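# Feed out two timbers and hang them on the rack

## Task

Two timbers sit side by side in a stopped roller feed, held by the rollers only at their ends. The green button runs the feed and the red button halts it. Get each timber lying in both hooks of the rack next to the outfeed, with neither timber on top of the other, and leave the feed stopped at the end.

## Robot and tools

ROBOTS. Three identical i2rt Big YAM arms: arm1, arm2, arm3. Each has six revolute joints, a two-finger gripper and a wrist camera (arm1_cam_wrist, arm2_cam_wrist, arm3_cam_wrist). The hand reaches roughly 1.0 m from the joint1 axis. Fixed room cameras: cam_button, cam_end, cam_end2, cam_over, cam_side. All images are 672x504.

FRAME. There is one scene frame, with its origin on the floor and +z up. Lengths are in metres and orientations are quaternions ordered w,x,y,z. Each arm's foot faces along its own +x. Calibrated feet: arm1 at (-0.142, +0.806, +0.874), quat (+0.746, -0.004, -0.004, -0.666). arm2 at (+1.110, -0.719, +0.712), quat (+0.623, -0.004, -0.007, +0.782). arm3 at (-0.225, -0.825, +0.863), quat (+0.745, +0.004, -0.004, +0.667). The "hand" point lies between the finger pads, about 1 cm behind the tips. The fingers point along the hand's +z and open along its y. hand_target is the hand pose the joint targets currently held would give. Printed hand positions can be off, more so at long reach.

JOINTS, all absolute targets in radians, with the tolerance for "done" in brackets:
- joint1_rad: -2.879..2.879 (±0.045). Turns the arm about its base; positive is counter-clockwise seen from above; 0 points along the foot's +x.
- joint2_rad: 0..3.141 (±0.14). Shoulder; 0 has the upper arm level and pointing back; positive lifts it up and then forward.
- joint3_rad: 0..3.019 (±0.09). Elbow; 0 is fully folded; positive opens it.
- joint4_rad: -1.692..1.57 (±0.055). Hand pitch; positive tilts the fingers up.
- joint5_rad: -1.57..1.57 (±0.03). Hand yaw; positive swings it to the arm's right.
- joint6_rad: -2.094..2.094 (±0.035). Hand roll; positive is clockwise seen from behind.
- gripper_m: 0..0.093 (±0.003). Fingertip gap in metres. Each pad pushes about 50–64 N, and some units are somewhat stronger or weaker.

move. Takes optional keys arm1, arm2, arm3 and cameras. Each arm key holds that arm's share of the action; an arm you omit gets no new command but may still be pushing toward an old target. Inside an arm key:
- "joints": an object of absolute targets keyed by joint name, with any subset of the joints above.
- "min_time_s": 0.1–8 s, the shortest time each joint motion of that arm may take. It goes only next to joints.
- "target": a list of 7 numbers [x, y, z, qw, qx, qy, qz]. This is an absolute hand pose in the scene frame. The hand travels in a straight line from its current hand_target toward it. When target is given, joints may hold only gripper_m.
- "speed": 0.002–0.5 m/s (default 0.25), the top speed along the path. It is valid only together with target. Rotation rate is capped at 2×speed rad/s.
All motions start at once. All hand paths in one call finish together, paced by the slowest. A path lasts 0.5–10 s and an action at most 15 s. Each control step clips the commanded pose to within 100 mm and 20° of the measured hand. The hand lags, drifts and can overshoot speed near full stretch, and it often ends a centimetre or more from the goal. Joint moves can make the hand swing along a wide path. Nothing avoids obstacles or other arms. An unknown key makes the call invalid. An out-of-range value is refused, and a refusal cancels the remaining move, wait and finished_scene calls in that reply.
"cameras" is a list of names, or ["all"], or []. If omitted, you get all cameras for an empty move and none otherwise. A move with no action returns the full state, all images and the scene number.

wait: seconds from 0 to 10. Commands nothing and returns the state; optional cameras as in move.
zoom_image: camera name plus region [x0, y0, x1, y1] in pixels from the top-left, at most 504×504. It works only on a camera in the latest images.
finished_scene: scene = the current scene number. It cannot be undone, so call nothing after it in that reply.

RESULTS. Each robot shows joint_positions, Joint velocities (rad/s, gripper m/s, "within noise" when at rest), joint torques (N m, joint order, including gravity; numbers 3 and 4 wrap at ±28), hand, hand_target and statuses. The line "move: arm1 done; arm2 time_out" gives a per-arm outcome. The "pictures" line gives the image order; images can lag the state slightly. Arms listed under "as last shown" were not commanded, and their unchanged lines repeat earlier values. Status words:
- off_target: the joint stopped short and may still push.
- time_out: the joint targets were reset near the current pose and the joint still pushes; on_its_own lists the joints that are still moving. Send the reported position to relax it.
- "joint command not followed" / "pose unreachable": the self- or arm-collision check withheld the targets. A gripper command still runs. The arm may keep retrying until it gets new targets.
- In on_its_own, "held at" is the held target, not a measurement.

GRIPPER. Closed on nothing it reads 0.000–0.003. On a hard part at full force it reads up to 5 mm below the part's width, or up to 2 mm above on some units. Command about 5 mm under the touch reading for a firm grip. To release, command well above the reading.

AVOID. Arms pressing or hitting each other, including closing fingers on another arm's fingers. Hard hits on fixed or heavy things. Timbers dropped, falling far, or leaving the work area. Releasing a moving part. Long pushing or stretched holds, which heat motors: a MOTOR HOT line appears at 85 °C, and at 100 °C the arm goes limp for 30–60 s and its keys read limit_stop_at_motor_heat until you resend them. The scene keeps running while you think, and the arms hold their last command. Occasional small pushes may nudge loose objects.

Each tool is called after "Request:" as a command line: name --argument value for each argument, lists and objects as JSON in quotes; but a table of rows of numbers goes row by row, as --pt "numbers of a row", without its own name.

## Session

Request:
move --arm1 '{"target":[-0.5,0.42,1.15,0,1,0,0],"speed":0.4}' --arm3 '{"target":[-0.5,-0.45,1.15,0,1,0,0],"speed":0.4}' --arm2 '{"target":[0.98,-0.372,0.93,0,0.7071,-0.7071,0],"speed":0.4,"joints":{"gripper_m":0.0}}' --cameras '["arm1_cam_wrist","arm2_cam_wrist","arm3_cam_wrist","cam_end","cam_over"]'

Request:
move --arm1 '{"target":[-0.7,0.3,1.1,0,1,0,0],"speed":0.4}' --arm3 '{"target":[-0.7,-0.35,1.1,0,1,0,0],"speed":0.4}' --cameras '["arm1_cam_wrist","arm3_cam_wrist","cam_over","cam_end2"]'

Request:
move --arm1 '{"target":[-0.09,0.11,0.87,0,1,0,0],"speed":0.35}' --arm3 '{"target":[-0.09,-0.117,0.87,0,1,0,0],"speed":0.35}' --cameras '["arm1_cam_wrist","arm3_cam_wrist","cam_over"]'

Scene clock: 2.73 s.
Joint torques (N m): arm1=[-0.15 -15.03 14.23 -0.39 0.13 0.06] | arm2=[-3.14 -10.05 9.31 -0.29 -0.04 0.24] | arm3=[-1.44 -10.52 12.12 0.24 -0.27 -0.09]
Heat: arm1: hottest joint2_rad 22 °C; arm2: hottest joint3_rad 22 °C; arm3: hottest joint3_rad 24 °C.
move: arm1 off_target; arm2 off_target; arm3 off_target
Joint velocities: within noise
arm1.joint_positions: joint1_rad=-0.845 joint2_rad=+1.730 joint3_rad=+1.754 joint4_rad=-1.639 joint5_rad=+0.006 joint6_rad=+0.825 gripper_m=+0.09396
arm1.joint_status: not commanded
arm1.hand: x=-0.4907 y=+0.4237 z=+1.1332 quat_wxyz=(+0.012, -1.000, -0.007, -0.013) (m; scene frame)
arm1.hand_target: x=-0.4995 y=+0.4205 z=+1.1499 quat_wxyz=(+0.000, -1.000, +0.000, +0.000) (m; scene frame)
arm1.hand_status: off_target (0.020 m and 2.2 deg from the pose sent, 0.402 m and 66.6 deg at the start)
arm2.joint_positions: joint1_rad=+0.130 joint2_rad=+1.324 joint3_rad=+1.167 joint4_rad=-1.433 joint5_rad=-0.014 joint6_rad=+0.334 gripper_m=+0.00051
arm2.joint_status: all done
arm2.hand: x=+0.9781 y=-0.3760 z=+0.9191 quat_wxyz=(+0.003, +0.714, -0.700, +0.008) (m; scene frame)
arm2.hand_target: x=+0.9801 y=-0.3721 z=+0.9300 quat_wxyz=(+0.000, +0.707, -0.707, +0.000) (m; scene frame)
arm2.hand_status: off_target (0.012 m and 1.6 deg from the pose sent, 0.378 m and 78.2 deg at the start)
arm3.joint_positions: joint1_rad=+0.733 joint2_rad=+1.561 joint3_rad=+1.572 joint4_rad=-1.626 joint5_rad=-0.005 joint6_rad=-0.935 gripper_m=+0.09396
arm3.joint_status: not commanded
arm3.hand: x=-0.4914 y=-0.4571 z=+1.1335 quat_wxyz=(+0.013, +1.000, -0.007, +0.011) (m; scene frame)
arm3.hand_target: x=-0.4996 y=-0.4506 z=+1.1498 quat_wxyz=(+0.000, +1.000, +0.000, +0.000) (m; scene frame)
arm3.hand_status: off_target (0.020 m and 2.1 deg from the pose sent, 0.421 m and 78.0 deg at the start)
pictures: arm1_cam_wrist, arm2_cam_wrist, arm3_cam_wrist, cam_end, cam_over

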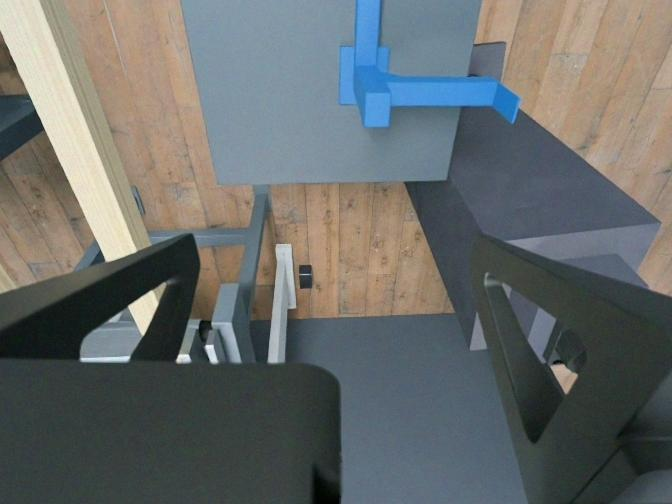

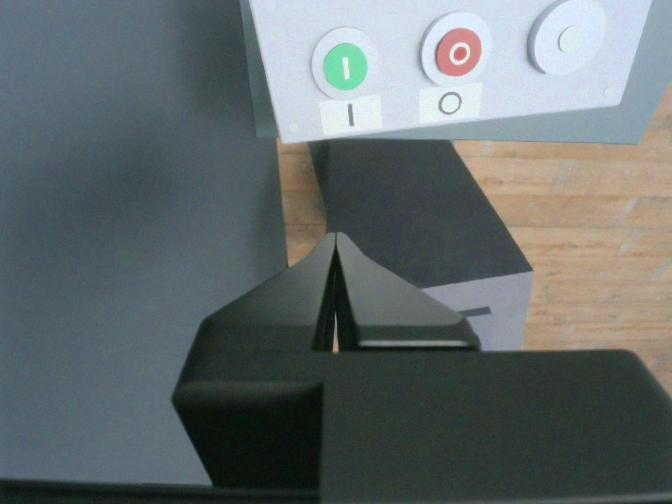

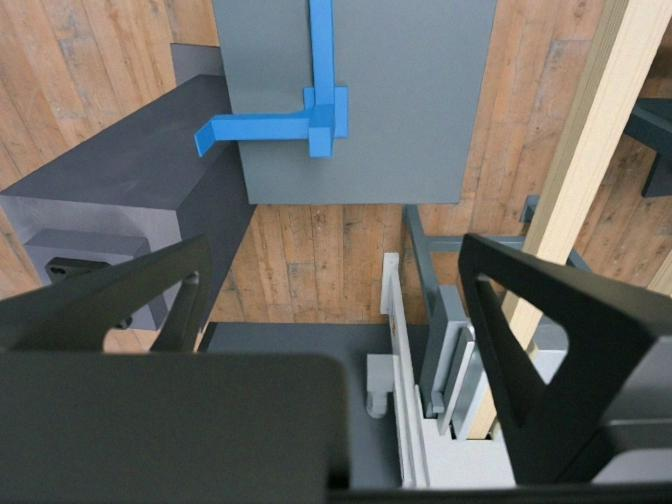

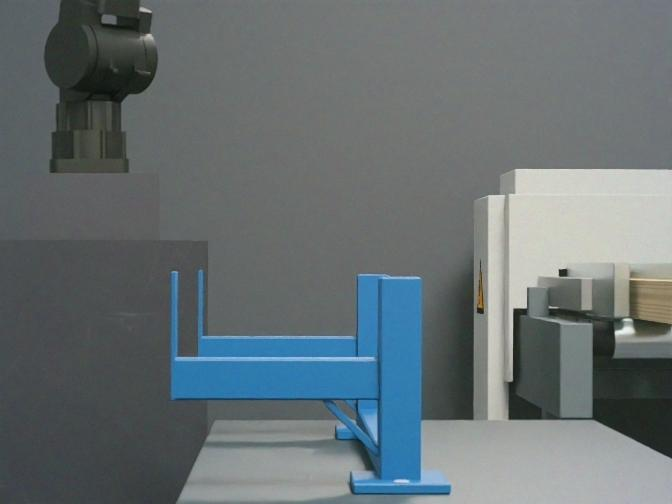

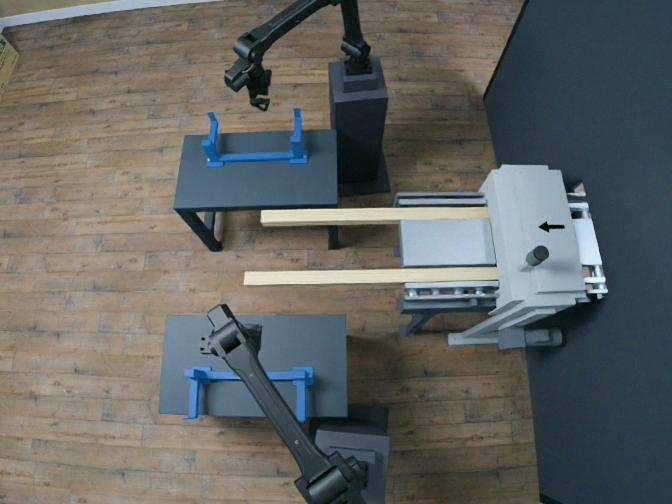

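Scene clock: 4.40 s.
Joint torques (N m): arm1=[0.03 -22.71 14.38 0.16 0.1 -0.07] | arm2=[-3.14 -10.05 9.29 -0.28 -0.03 0.24] | arm3=[-2.02 -16.97 12.12 0.34 -0.17 0.12]
Heat: arm1: hottest joint2_rad 23 °C; arm2: hottest joint3_rad 22 °C; arm3: hottest joint3_rad 24 °C.
move: arm1 off_target; arm3 off_target
Joint velocities: within noise
arm1.joint_positions: joint1_rad=-0.942 joint2_rad=+2.361 joint3_rad=+2.639 joint4_rad=-1.673 joint5_rad=+0.006 joint6_rad=+0.748 gripper_m=+0.09396
arm1.joint_status: not commanded
arm1.hand: x=-0.6954 y=+0.3036 z=+1.0888 quat_wxyz=(-0.063, -0.996, +0.004, +0.066) (m; scene frame)
arm1.hand_target: x=-0.6991 y=+0.3008 z=+1.0993 quat_wxyz=(-0.071, -0.995, +0.000, +0.077) (m; scene frame)
arm1.hand_status: off_target (0.013 m and 10.5 deg from the pose sent, 0.245 m and 2.2 deg at the start; a joint's target at an end of its range on 34 of 50 steps)
arm2: as last shown
arm2.joint_positions: joint1_rad=+0.130 joint2_rad=+1.324 joint3_rad=+1.167 joint4_rad=-1.433 joint5_rad=-0.014 joint6_rad=+0.335 gripper_m=+0.00051
arm3.joint_positions: joint1_rad=+0.893 joint2_rad=+2.130 joint3_rad=+2.274 joint4_rad=-1.690 joint5_rad=-0.009 joint6_rad=-0.799 gripper_m=+0.09396
arm3.joint_status: not commanded
arm3.hand: x=-0.6940 y=-0.3570 z=+1.0905 quat_wxyz=(-0.012, +1.000, +0.005, -0.012) (m; scene frame)
arm3.hand_target: x=-0.6993 y=-0.3507 z=+1.0995 quat_wxyz=(-0.021, +1.000, +0.000, -0.020) (m; scene frame)
arm3.hand_status: off_target (0.013 m and 2.0 deg from the pose sent, 0.237 m and 2.1 deg at the start; a joint's target at an end of its range on 26 of 50 steps)
pictures: arm1_cam_wrist, arm3_cam_wrist, cam_end2, cam_over

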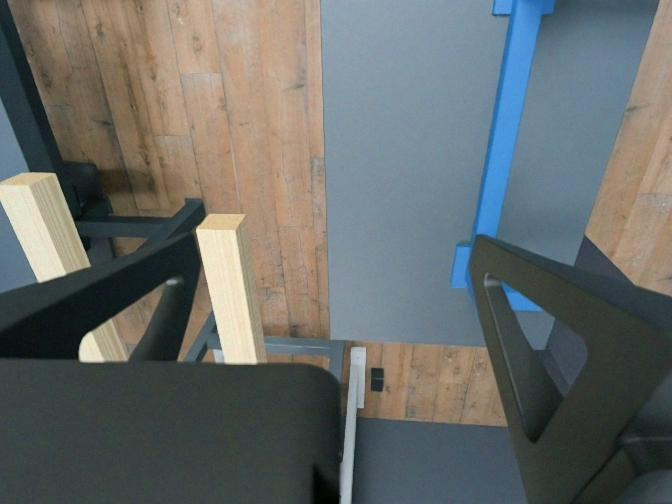

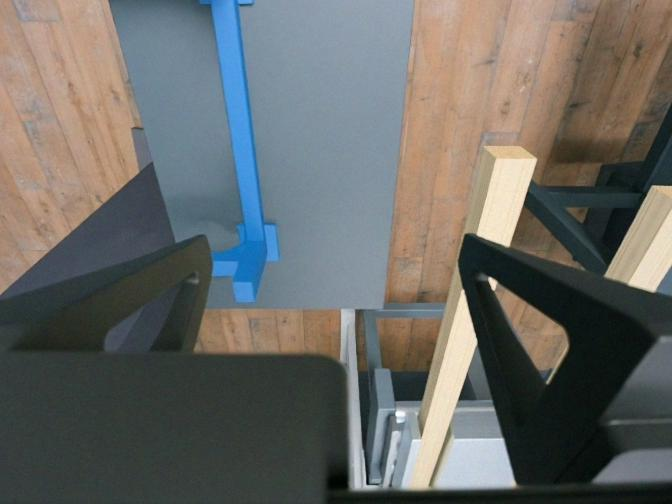

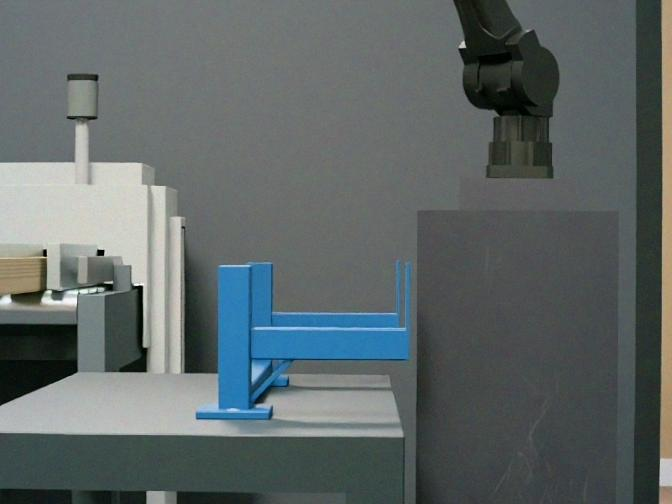

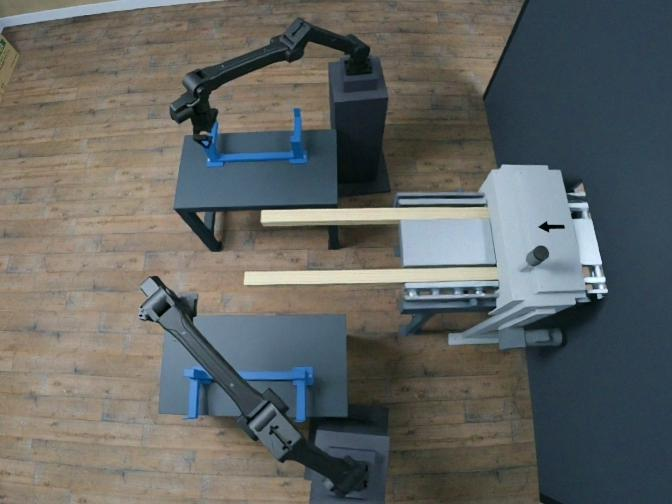

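Scene clock: 7.57 s.
Joint torques (N m): arm1=[-0.21 -20.37 13.5 -0.29 0.02 0.05] | arm2=[-3.14 -10.05 9.31 -0.29 -0.04 0.24] | arm3=[-1.38 -18.08 11.85 0.16 -0.19 -0.07]
Heat: arm1: hottest joint2_rad 23 °C; arm2: hottest joint3_rad 23 °C; arm3: hottest joint3_rad 25 °C.
move: arm1 off_target; arm3 off_target
Joint velocities: within noise
arm1.joint_positions: joint1_rad=-0.033 joint2_rad=+2.328 joint3_rad=+1.998 joint4_rad=-1.265 joint5_rad=+0.001 joint6_rad=+1.639 gripper_m=+0.09396
arm1.joint_status: not commanded
arm1.hand: x=-0.0872 y=+0.1216 z=+0.8695 quat_wxyz=(+0.006, -1.000, -0.006, +0.001) (m; scene frame)
arm1.hand_target: x=-0.0900 y=+0.1105 z=+0.8701 quat_wxyz=(-0.001, -1.000, +0.000, +0.000) (m; scene frame)
arm1.hand_status: off_target (0.012 m and 1.0 deg from the pose sent, 0.672 m and 10.6 deg at the start)
arm2: as last shown
arm3.joint_positions: joint1_rad=-0.081 joint2_rad=+2.389 joint3_rad=+2.144 joint4_rad=-1.350 joint5_rad=+0.002 joint6_rad=-1.748 gripper_m=+0.09396
arm3.joint_status: not commanded
arm3.hand: x=-0.0890 y=-0.1287 z=+0.8708 quat_wxyz=(+0.006, +1.000, -0.007, -0.001) (m; scene frame)
arm3.hand_target: x=-0.0900 y=-0.1175 z=+0.8702 quat_wxyz=(-0.001, +1.000, +0.000, +0.000) (m; scene frame)
arm3.hand_status: off_target (0.012 m and 1.0 deg from the pose sent, 0.686 m and 2.0 deg at the start)
pictures: arm1_cam_wrist, arm3_cam_wrist, cam_over

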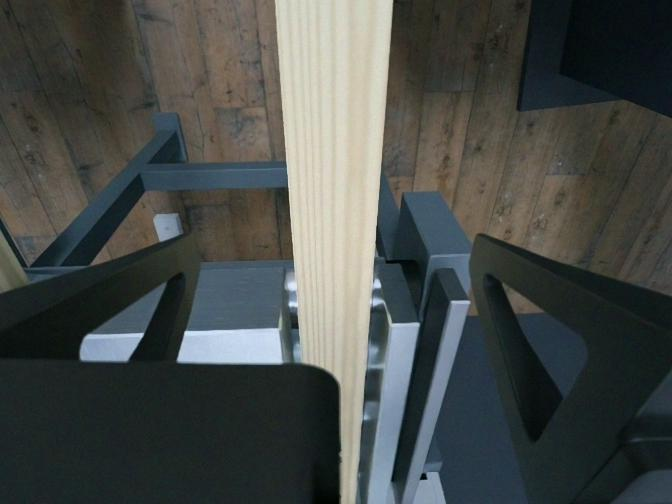

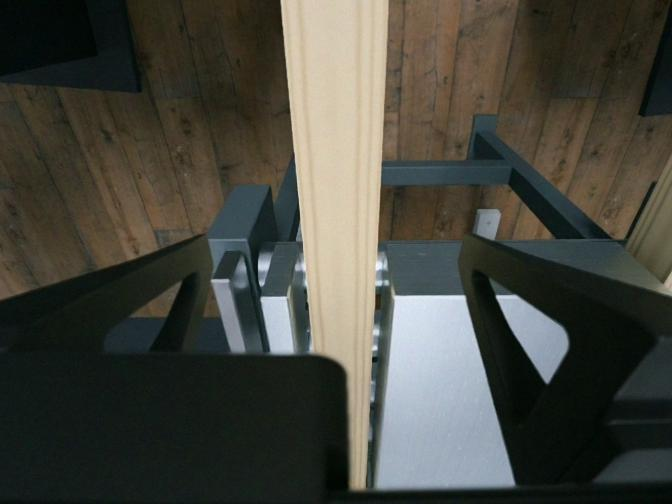

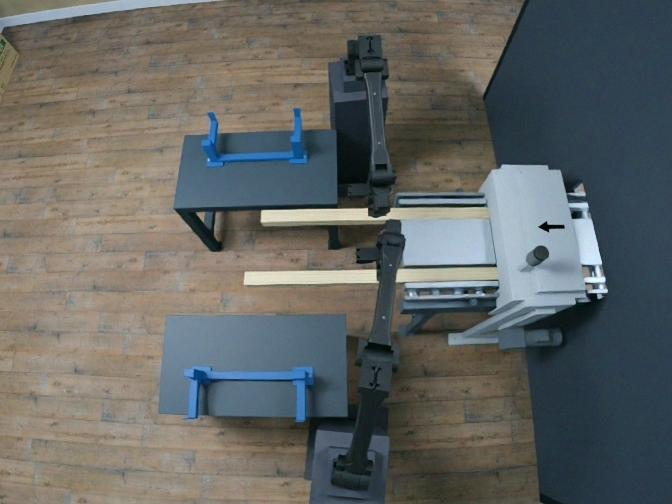

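Request:
move --arm1 '{"target":[-0.085,0.118,0.728,0,1,0,0],"speed":0.2}' --arm3 '{"target":[-0.11,-0.108,0.738,0,1,0,0],"speed":0.2}' --arm2 '{"target":[0.985,-0.328,0.865,0,0.7071,-0.7071,0],"speed":0.2}'

Request:
move --arm1 '{"joints":{"gripper_m":0.04}}' --arm3 '{"joints":{"gripper_m":0.04}}' --cameras '["arm1_cam_wrist","arm2_cam_wrist","arm3_cam_wrist","cam_end","cam_end2","cam_button"]'

Scene clock: 49.93 s.
Joint torques (N m): arm1=[0.62 -22.18 10.24 0.49 0 0.06] | arm2=[-3.19 -10.81 7.25 0.59 -0.03 0.03] | arm3=[-1.38 -18.67 9.92 0.99 -0.21 0.14]
Heat: arm1: hottest joint2_rad 30 °C; arm2: hottest joint3_rad 25 °C; arm3: hottest joint3_rad 32 °C.
move: arm1 done; arm2 done; arm3 off_target
Joint velocities: within noise
arm1.joint_positions: joint1_rad=-0.033 joint2_rad=+2.508 joint3_rad=+1.934 joint4_rad=-1.031 joint5_rad=+0.001 joint6_rad=+1.647 gripper_m=+0.09396
arm1.joint_status: not commanded
arm1.hand: x=-0.0876 y=+0.1275 z=+0.7262 quat_wxyz=(+0.011, -1.000, -0.002, +0.001) (m; scene frame)
arm1.hand_target: x=-0.0850 y=+0.1183 z=+0.7282 quat_wxyz=(+0.000, -1.000, +0.000, +0.000) (m; scene frame)
arm1.hand_status: done (0.010 m and 1.3 deg from the pose sent, 0.142 m and 1.0 deg at the start)
arm2.joint_positions: joint1_rad=+0.086 joint2_rad=+1.453 joint3_rad=+1.158 joint4_rad=-1.282 joint5_rad=-0.014 joint6_rad=+0.311 gripper_m=+0.00051
arm2.joint_status: not commanded
arm2.hand: x=+0.9815 y=-0.3314 z=+0.8678 quat_wxyz=(+0.001, +0.707, -0.707, +0.003) (m; scene frame)
arm2.hand_target: x=+0.9850 y=-0.3281 z=+0.8650 quat_wxyz=(+0.000, +0.707, -0.707, +0.000) (m; scene frame)
arm2.hand_status: done (0.006 m and 0.3 deg from the pose sent, 0.073 m and 1.6 deg at the start)
arm3.joint_positions: joint1_rad=-0.052 joint2_rad=+2.571 joint3_rad=+2.130 joint4_rad=-1.165 joint5_rad=+0.002 joint6_rad=-1.738 gripper_m=+0.09396
arm3.joint_status: not commanded
arm3.hand: x=-0.1084 y=-0.1191 z=+0.7383 quat_wxyz=(+0.011, +1.000, +0.003, -0.001) (m; scene frame)
arm3.hand_target: x=-0.1102 y=-0.1083 z=+0.7383 quat_wxyz=(+0.000, +1.000, +0.000, +0.000) (m; scene frame)
arm3.hand_status: off_target (0.011 m and 1.4 deg from the pose sent, 0.136 m and 1.0 deg at the start)
pictures: none

Scene clock: 50.63 s.
Joint torques (N m): arm1=[0.62 -21.95 10.18 0.1 -0.02 0.11] | arm2=[-3.25 -10.81 7.27 0.59 -0.03 0.03] | arm3=[-1.38 -19.55 9.81 1.2 -0.2 0.1]
Heat: arm1: hottest joint2_rad 30 °C; arm2: hottest joint3_rad 25 °C; arm3: hottest joint3_rad 32 °C.
move: arm1 off_target; arm3 off_target
Joint velocities: within noise
arm1.joint_positions: joint1_rad=-0.033 joint2_rad=+2.508 joint3_rad=+1.934 joint4_rad=-1.022 joint5_rad=+0.001 joint6_rad=+1.641 gripper_m=+0.04890
arm1.joint_status: gripper_m off_target (ended at +0.04893, target +0.04000)
arm1.hand: x=-0.0876 y=+0.1253 z=+0.7262 quat_wxyz=(+0.007, -1.000, -0.005, +0.001) (m; scene frame)
arm1.hand_target: x=-0.0850 y=+0.1183 z=+0.7282 quat_wxyz=(+0.000, -1.000, +0.000, +0.000) (m; scene frame)
arm1.hand_status: not commanded
arm2: as last shown
arm2.joint_positions: joint1_rad=+0.086 joint2_rad=+1.453 joint3_rad=+1.158 joint4_rad=-1.282 joint5_rad=-0.014 joint6_rad=+0.310 gripper_m=+0.00051
arm3.joint_positions: joint1_rad=-0.052 joint2_rad=+2.571 joint3_rad=+2.130 joint4_rad=-1.177 joint5_rad=+0.002 joint6_rad=-1.734 gripper_m=+0.05117
arm3.joint_status: gripper_m off_target (ended at +0.05119, target +0.04000)
arm3.hand: x=-0.1090 y=-0.1219 z=+0.7384 quat_wxyz=(+0.017, +1.000, +0.001, -0.003) (m; scene frame)
arm3.hand_target: x=-0.1102 y=-0.1084 z=+0.7383 quat_wxyz=(+0.000, +1.000, +0.000, +0.000) (m; scene frame)
arm3.hand_status: not commanded
pictures: arm1_cam_wrist, arm2_cam_wrist, arm3_cam_wrist, cam_button, cam_end, cam_end2

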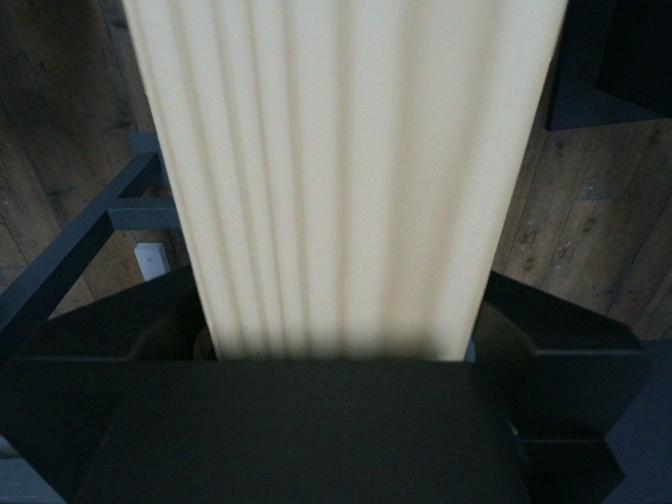

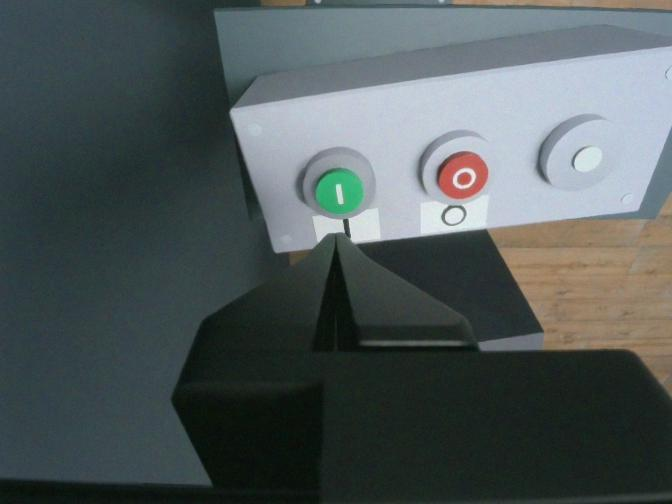

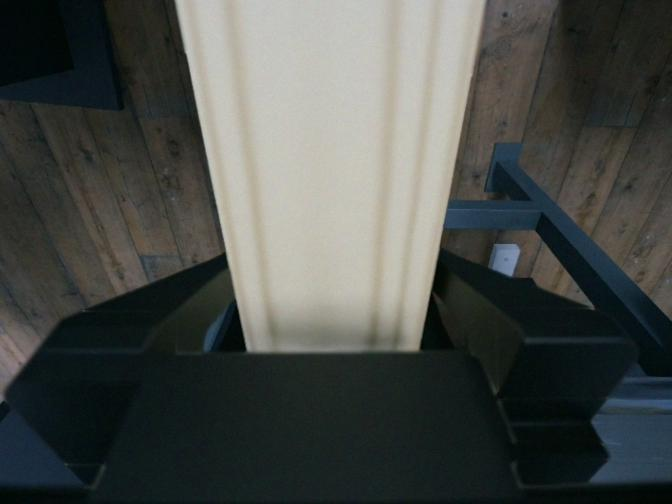

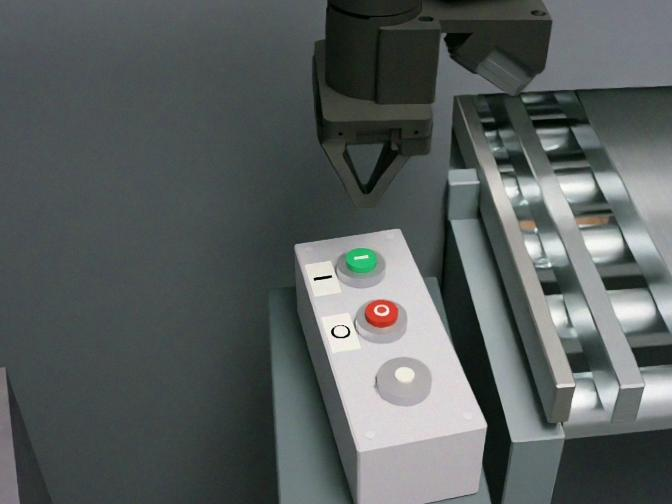

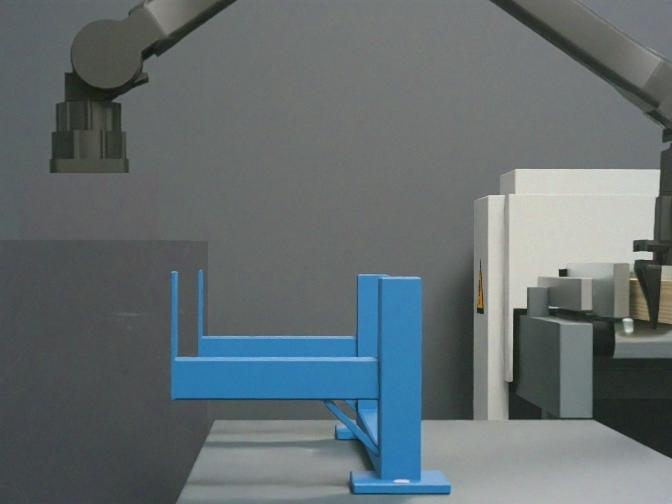

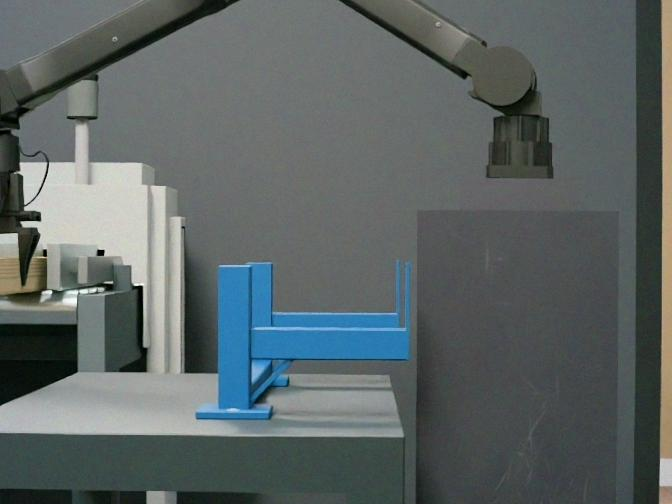

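Request:
move --arm2 '{"target":[0.987,-0.328,0.797,0,0.7071,-0.7071,0],"speed":0.2}' --cameras '["cam_button"]'

Request:
move --arm2 '{"target":[0.99,-0.326,0.88,0,0.7071,-0.7071,0],"speed":0.25}' --arm1 '{"target":[-0.15,0.118,0.735,0,1,0,0],"speed":0.25}' --arm3 '{"target":[-0.175,-0.108,0.745,0,1,0,0],"speed":0.25}' --cameras '["cam_over"]'

Request:
move --arm2 '{"target":[1.039,-0.32,0.87,0,0.7071,-0.7071,0],"speed":0.25}' --arm1 '{"target":[-0.17,0.118,0.74,0,1,0,0],"speed":0.25}' --arm3 '{"target":[-0.195,-0.108,0.75,0,1,0,0],"speed":0.25}' --cameras '["cam_over"]'

Request:
move --arm2 '{"target":[1.039,-0.32,0.797,0,0.7071,-0.7071,0],"speed":0.2}' --cameras '["cam_button","cam_over"]'

Request:
move --arm2 '{"target":[1.039,-0.33,0.92,0,0.7071,-0.7071,0],"speed":0.25}' --cameras '["cam_button","cam_over","cam_side","cam_end","cam_end2"]'

Scene clock: 70.17 s.
Joint torques (N m): arm1=[4.66 -22.77 10.09 0.14 -0.43 0.46] | arm2=[-3.31 -8.82 5.59 1.28 -0.03 0.02] | arm3=[-5.01 -20.37 9.76 0.72 0.09 -0.44]
Heat: arm1: hottest joint2_rad 29 °C; arm2: hottest joint3_rad 26 °C; arm3: hottest joint3_rad 33 °C.
move: arm2 off_target
Joint velocities: within noise
arm1.joint_positions: joint1_rad=-0.077 joint2_rad=+2.519 joint3_rad=+1.934 joint4_rad=-1.022 joint5_rad=+0.013 joint6_rad=+1.602 gripper_m=+0.04890
arm1.joint_status: not commanded
arm1.hand: x=-0.1198 y=+0.1264 z=+0.7193 quat_wxyz=(+0.012, -1.000, -0.003, +0.006) (m; scene frame)
arm1.hand_target: x=-0.0851 y=+0.1183 z=+0.7280 quat_wxyz=(+0.000, -1.000, +0.000, +0.000) (m; scene frame)
arm1.hand_status: not commanded
arm2.joint_positions: joint1_rad=+0.085 joint2_rad=+1.492 joint3_rad=+1.058 joint4_rad=-1.116 joint5_rad=-0.014 joint6_rad=+0.309 gripper_m=+0.00051
arm2.joint_status: not commanded
arm2.hand: x=+0.9815 y=-0.3281 z=+0.8176 quat_wxyz=(-0.006, +0.708, -0.707, -0.010) (m; scene frame)
arm2.hand_target: x=+0.9871 y=-0.3290 z=+0.7977 quat_wxyz=(+0.000, +0.707, -0.707, +0.000) (m; scene frame)
arm2.hand_status: off_target (0.021 m and 1.3 deg from the pose sent, 0.071 m and 0.3 deg at the start)
arm3.joint_positions: joint1_rad=-0.009 joint2_rad=+2.582 joint3_rad=+2.130 joint4_rad=-1.163 joint5_rad=-0.007 joint6_rad=-1.682 gripper_m=+0.05116
arm3.joint_status: not commanded
arm3.hand: x=-0.1407 y=-0.1168 z=+0.7309 quat_wxyz=(+0.015, +1.000, -0.004, -0.005) (m; scene frame)
arm3.hand_target: x=-0.1102 y=-0.1084 z=+0.7381 quat_wxyz=(+0.000, +1.000, +0.000, +0.000) (m; scene frame)
arm3.hand_status: not commanded
pictures: cam_button

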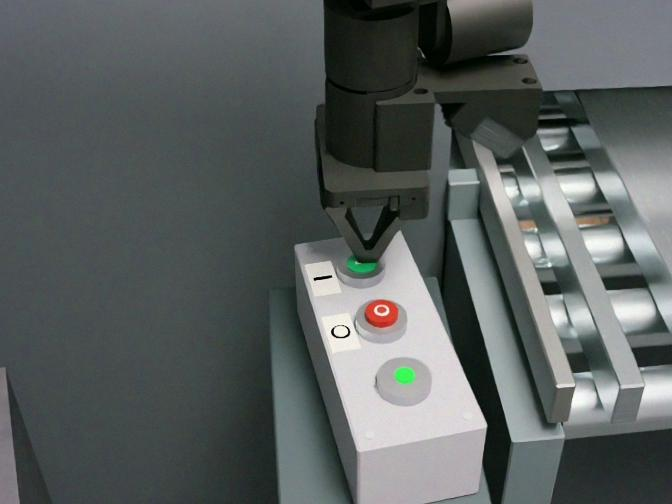

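Scene clock: 71.67 s.
Joint torques (N m): arm1=[1.55 -25.23 9.84 -0.05 0.31 -0.03] | arm2=[-3.31 -11.63 11.37 -0.32 0.05 0.03] | arm3=[-2.49 -25.29 9.42 0.32 -0.33 0.14]
Heat: arm1: hottest joint2_rad 29 °C; arm2: hottest joint3_rad 27 °C; arm3: hottest joint3_rad 33 °C.
move: arm1 off_target; arm2 off_target; arm3 off_target
Joint velocities: within noise
arm1.joint_positions: joint1_rad=-0.137 joint2_rad=+2.535 joint3_rad=+1.916 joint4_rad=-1.020 joint5_rad=-0.007 joint6_rad=+1.565 gripper_m=+0.04881
arm1.joint_status: not commanded
arm1.hand: x=-0.1566 y=+0.1385 z=+0.7033 quat_wxyz=(+0.028, -1.000, +0.009, -0.005) (m; scene frame)
arm1.hand_target: x=-0.1498 y=+0.1187 z=+0.7350 quat_wxyz=(+0.000, -1.000, +0.000, +0.000) (m; scene frame)
arm1.hand_status: off_target (0.038 m and 3.4 deg from the pose sent, 0.035 m and 1.6 deg at the start)
arm2.joint_positions: joint1_rad=+0.073 joint2_rad=+1.453 joint3_rad=+1.126 joint4_rad=-1.298 joint5_rad=-0.015 joint6_rad=+0.297 gripper_m=+0.00051
arm2.joint_status: not commanded
arm2.hand: x=+0.9909 y=-0.3446 z=+0.8570 quat_wxyz=(+0.012, +0.707, -0.707, +0.023) (m; scene frame)
arm2.hand_target: x=+0.9903 y=-0.3272 z=+0.8800 quat_wxyz=(+0.000, +0.707, -0.707, +0.000) (m; scene frame)
arm2.hand_status: off_target (0.030 m and 3.0 deg from the pose sent, 0.063 m and 1.3 deg at the start)
arm3.joint_positions: joint1_rad=+0.050 joint2_rad=+2.617 joint3_rad=+2.065 joint4_rad=-1.134 joint5_rad=+0.005 joint6_rad=-1.648 gripper_m=+0.05081
arm3.joint_status: not commanded
arm3.hand: x=-0.1824 y=-0.1436 z=+0.6857 quat_wxyz=(+0.051, +0.999, +0.009, -0.001) (m; scene frame)
arm3.hand_target: x=-0.1751 y=-0.1106 z=+0.7451 quat_wxyz=(+0.000, +1.000, +0.000, +0.000) (m; scene frame)
arm3.hand_status: off_target (0.070 m and 6.0 deg from the pose sent, 0.038 m and 1.9 deg at the start)
pictures: cam_over

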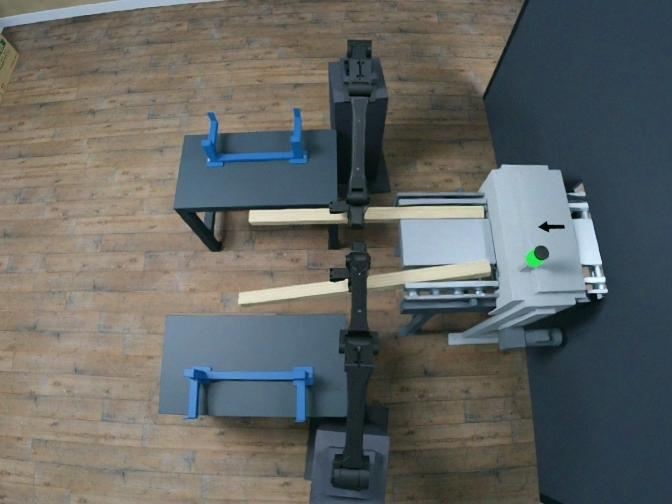

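Scene clock: 72.93 s.
Joint torques (N m): arm1=[1.85 -25.82 9.95 -0.5 0.19 -0.09] | arm2=[-2.84 -11.75 9.06 0.5 -0.05 0.03] | arm3=[-1.9 -26.34 9.2 0.08 -0.21 0.15]
Heat: arm1: hottest joint2_rad 29 °C; arm2: hottest joint3_rad 27 °C; arm3: hottest joint3_rad 33 °C.
move: arm1 off_target; arm2 off_target; arm3 off_target
Joint velocities: within noise
arm1.joint_positions: joint1_rad=-0.161 joint2_rad=+2.535 joint3_rad=+1.916 joint4_rad=-1.020 joint5_rad=-0.003 joint6_rad=+1.538 gripper_m=+0.04881
arm1.joint_status: not commanded
arm1.hand: x=-0.1736 y=+0.1391 z=+0.7032 quat_wxyz=(+0.028, -1.000, +0.008, -0.003) (m; scene frame)
arm1.hand_target: x=-0.1699 y=+0.1188 z=+0.7398 quat_wxyz=(+0.000, -1.000, +0.000, +0.000) (m; scene frame)
arm1.hand_status: off_target (0.043 m and 3.3 deg from the pose sent, 0.044 m and 3.4 deg at the start)
arm2.joint_positions: joint1_rad=-0.053 joint2_rad=+1.453 joint3_rad=+1.126 joint4_rad=-1.294 joint5_rad=-0.013 joint6_rad=+0.177 gripper_m=+0.00051
arm2.joint_status: not commanded
arm2.hand: x=+1.0391 y=-0.3317 z=+0.8577 quat_wxyz=(+0.013, +0.705, -0.709, +0.020) (m; scene frame)
arm2.hand_target: x=+1.0391 y=-0.3205 z=+0.8701 quat_wxyz=(+0.000, +0.707, -0.707, +0.000) (m; scene frame)
arm2.hand_status: off_target (0.017 m and 2.7 deg from the pose sent, 0.056 m and 3.0 deg at the start)
arm3.joint_positions: joint1_rad=+0.071 joint2_rad=+2.617 joint3_rad=+2.061 joint4_rad=-1.129 joint5_rad=+0.000 joint6_rad=-1.623 gripper_m=+0.05080
arm3.joint_status: not commanded
arm3.hand: x=-0.1975 y=-0.1436 z=+0.6843 quat_wxyz=(+0.051, +0.999, +0.006, -0.002) (m; scene frame)
arm3.hand_target: x=-0.1950 y=-0.1106 z=+0.7494 quat_wxyz=(+0.000, +1.000, +0.000, +0.000) (m; scene frame)
arm3.hand_status: off_target (0.075 m and 5.9 deg from the pose sent, 0.075 m and 6.0 deg at the start)
pictures: cam_over

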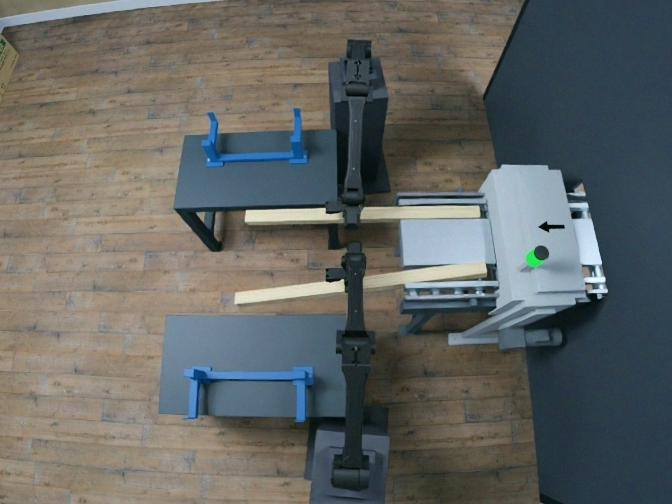

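Scene clock: 73.97 s.
Joint torques (N m): arm1=[1.08 -25.64 9.95 -0.4 0.2 -0.06] | arm2=[-2.67 -8.47 5.65 1.25 -0.04 0.05] | arm3=[-1.96 -26.29 9.2 0.08 -0.21 0.14]
Heat: arm1: hottest joint2_rad 29 °C; arm2: hottest joint3_rad 27 °C; arm3: hottest joint3_rad 33 °C.
move: arm2 off_target
Joint velocities: within noise
arm1, arm3: as last shown
arm1.joint_positions: joint1_rad=-0.161 joint2_rad=+2.535 joint3_rad=+1.916 joint4_rad=-1.020 joint5_rad=-0.003 joint6_rad=+1.538 gripper_m=+0.04880
arm2.joint_positions: joint1_rad=-0.053 joint2_rad=+1.482 joint3_rad=+1.045 joint4_rad=-1.113 joint5_rad=-0.014 joint6_rad=+0.177 gripper_m=+0.00051
arm2.joint_status: not commanded
arm2.hand: x=+1.0373 y=-0.3188 z=+0.8176 quat_wxyz=(-0.007, +0.706, -0.709, -0.010) (m; scene frame)
arm2.hand_target: x=+1.0391 y=-0.3208 z=+0.7978 quat_wxyz=(+0.000, +0.707, -0.707, +0.000) (m; scene frame)
arm2.hand_status: off_target (0.021 m and 1.4 deg from the pose sent, 0.062 m and 2.7 deg at the start)
pictures: cam_button, cam_over

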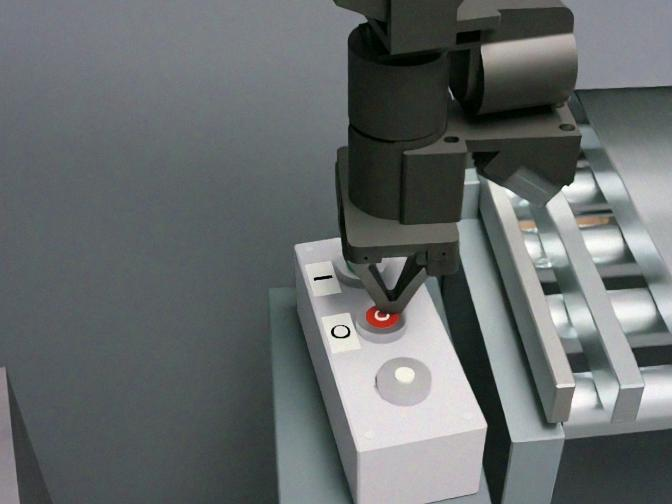

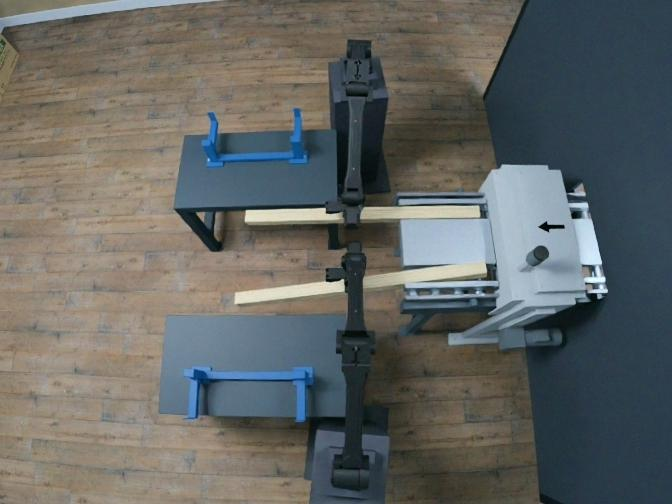

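Scene clock: 75.33 s.
Joint torques (N m): arm1=[1.14 -25.88 9.96 -0.44 0.2 -0.07] | arm2=[-2.67 -9.64 11.59 -0.28 -0.02 0.05] | arm3=[-1.96 -26.34 9.2 0.08 -0.21 0.14]
Heat: arm1: hottest joint2_rad 29 °C; arm2: hottest joint3_rad 27 °C; arm3: hottest joint3_rad 33 °C.
move: arm2 off_target
Joint velocities: within noise
arm1, arm3: as last shown
arm2.joint_positions: joint1_rad=-0.053 joint2_rad=+1.379 joint3_rad=+1.172 joint4_rad=-1.403 joint5_rad=-0.014 joint6_rad=+0.177 gripper_m=+0.00051
arm2.joint_status: not commanded
arm2.hand: x=+1.0407 y=-0.3455 z=+0.9023 quat_wxyz=(+0.010, +0.705, -0.709, +0.015) (m; scene frame)
arm2.hand_target: x=+1.0392 y=-0.3308 z=+0.9200 quat_wxyz=(+0.000, +0.707, -0.707, +0.000) (m; scene frame)
arm2.hand_status: off_target (0.024 m and 2.1 deg from the pose sent, 0.103 m and 1.4 deg at the start)
pictures: cam_button, cam_end, cam_end2, cam_over, cam_side

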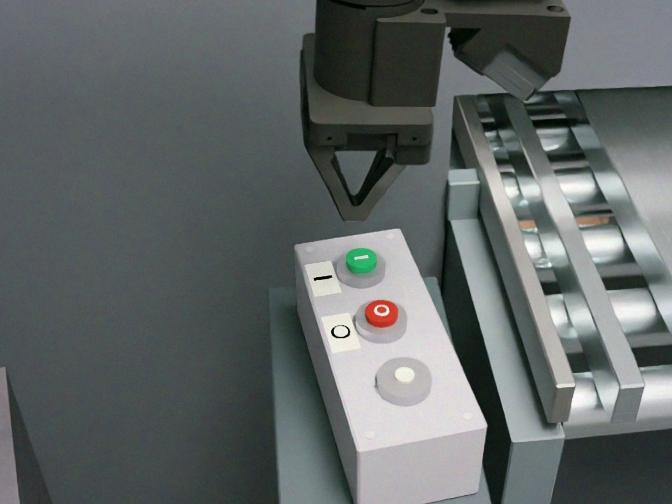

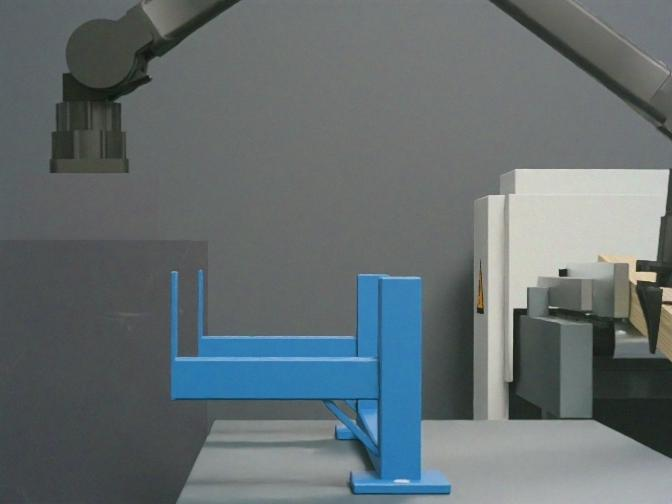

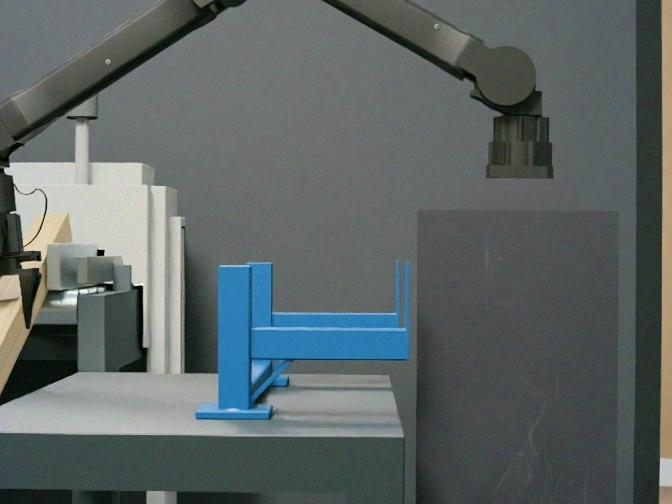

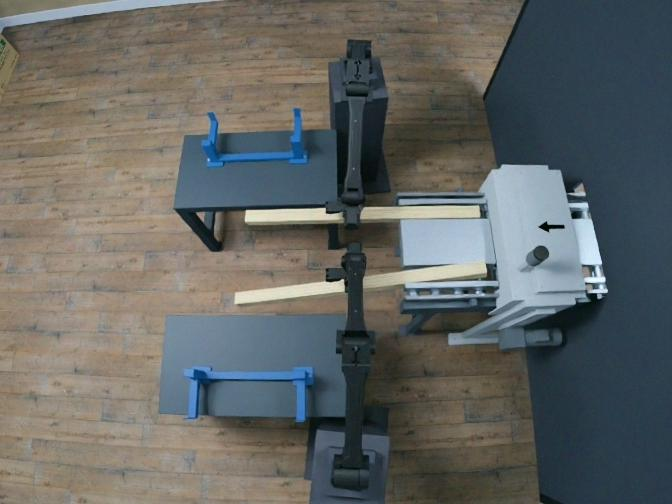

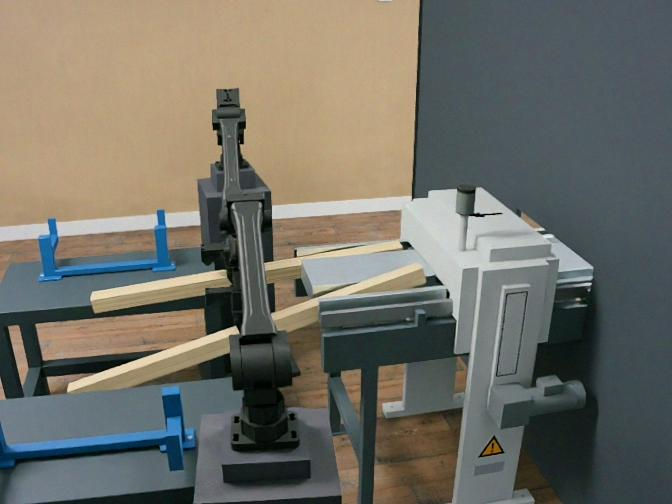

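Request:
move --arm1 '{"joints":{"joint2_rad":2.22,"joint4_rad":-1.21},"min_time_s":2}' --arm3 '{"joints":{"joint2_rad":2.27,"joint4_rad":-1.33},"min_time_s":2}' --cameras '["cam_over","cam_side","cam_end","cam_end2"]'

Scene clock: 94.00 s.
Joint torques (N m): arm1=[1.2 -29.39 12.56 -0.59 -0.35 -0.09] | arm2=[-2.67 -9.7 11.58 -0.29 -0.02 0.05] | arm3=[-2.02 -27.52 10.97 -0.08 -0.11 0.12]
Heat: arm1: hottest joint2_rad 31 °C; arm2: hottest joint3_rad 28 °C; arm3: hottest joint2_rad 33 °C.
move: arm1 done; arm3 done
Joint velocities: within noise
arm1.joint_positions: joint1_rad=-0.161 joint2_rad=+2.322 joint3_rad=+1.899 joint4_rad=-1.196 joint5_rad=+0.012 joint6_rad=+1.541 gripper_m=+0.04880
arm1.joint_status: all done
arm1.hand: x=-0.1764 y=+0.1403 z=+0.8382 quat_wxyz=(+0.018, -1.000, +0.009, +0.005) (m; scene frame)
arm1.hand_target: x=-0.1703 y=+0.1162 z=+0.9196 quat_wxyz=(-0.045, -0.999, +0.000, +0.002) (m; scene frame)
arm1.hand_status: not commanded
arm2: as last shown
arm3.joint_positions: joint1_rad=+0.071 joint2_rad=+2.375 joint3_rad=+2.049 joint4_rad=-1.316 joint5_rad=-0.003 joint6_rad=-1.620 gripper_m=+0.05080
arm3.joint_status: all done
arm3.hand: x=-0.1979 y=-0.1393 z=+0.8455 quat_wxyz=(+0.029, +1.000, +0.005, -0.003) (m; scene frame)
arm3.hand_target: x=-0.1954 y=-0.1179 z=+0.9322 quat_wxyz=(-0.037, +0.999, +0.000, +0.001) (m; scene frame)
arm3.hand_status: not commanded
pictures: cam_end, cam_end2, cam_over, cam_side

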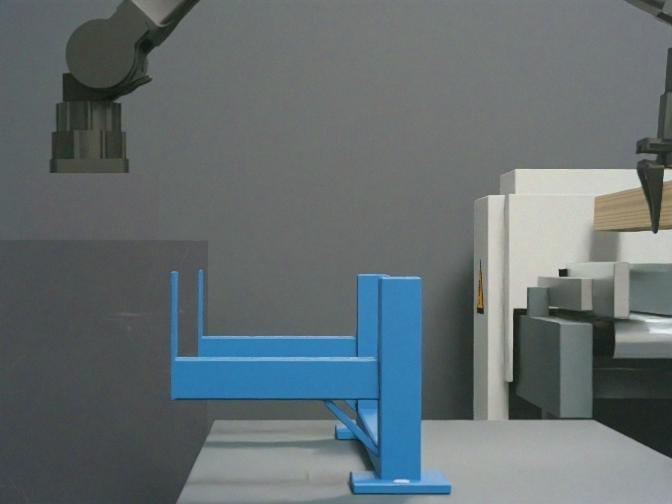

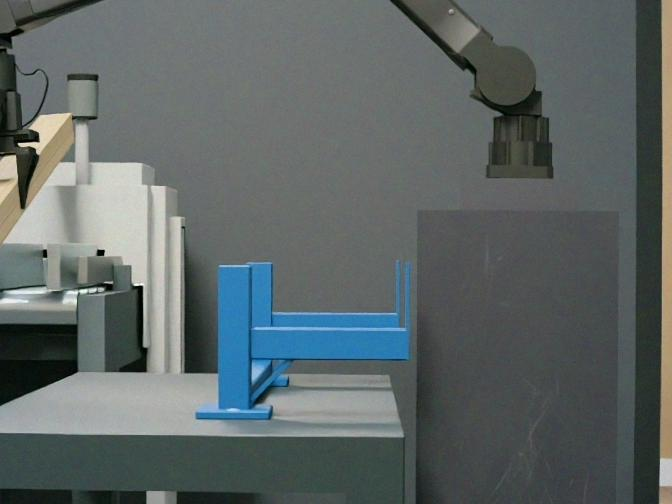

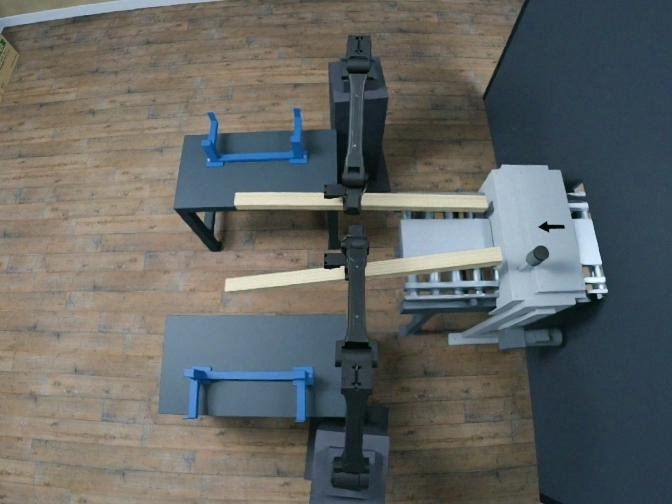

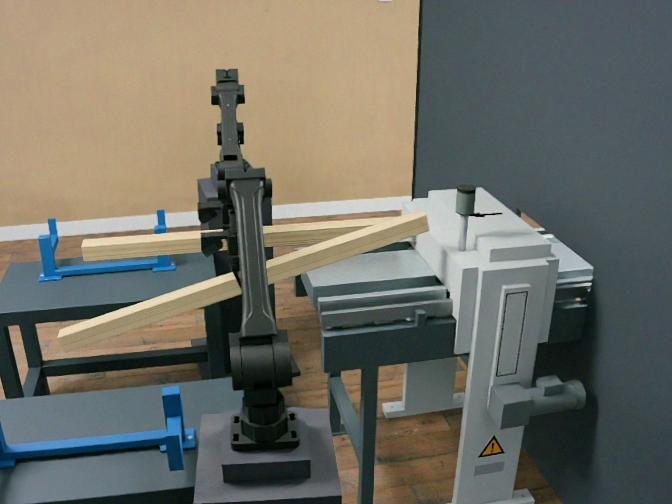

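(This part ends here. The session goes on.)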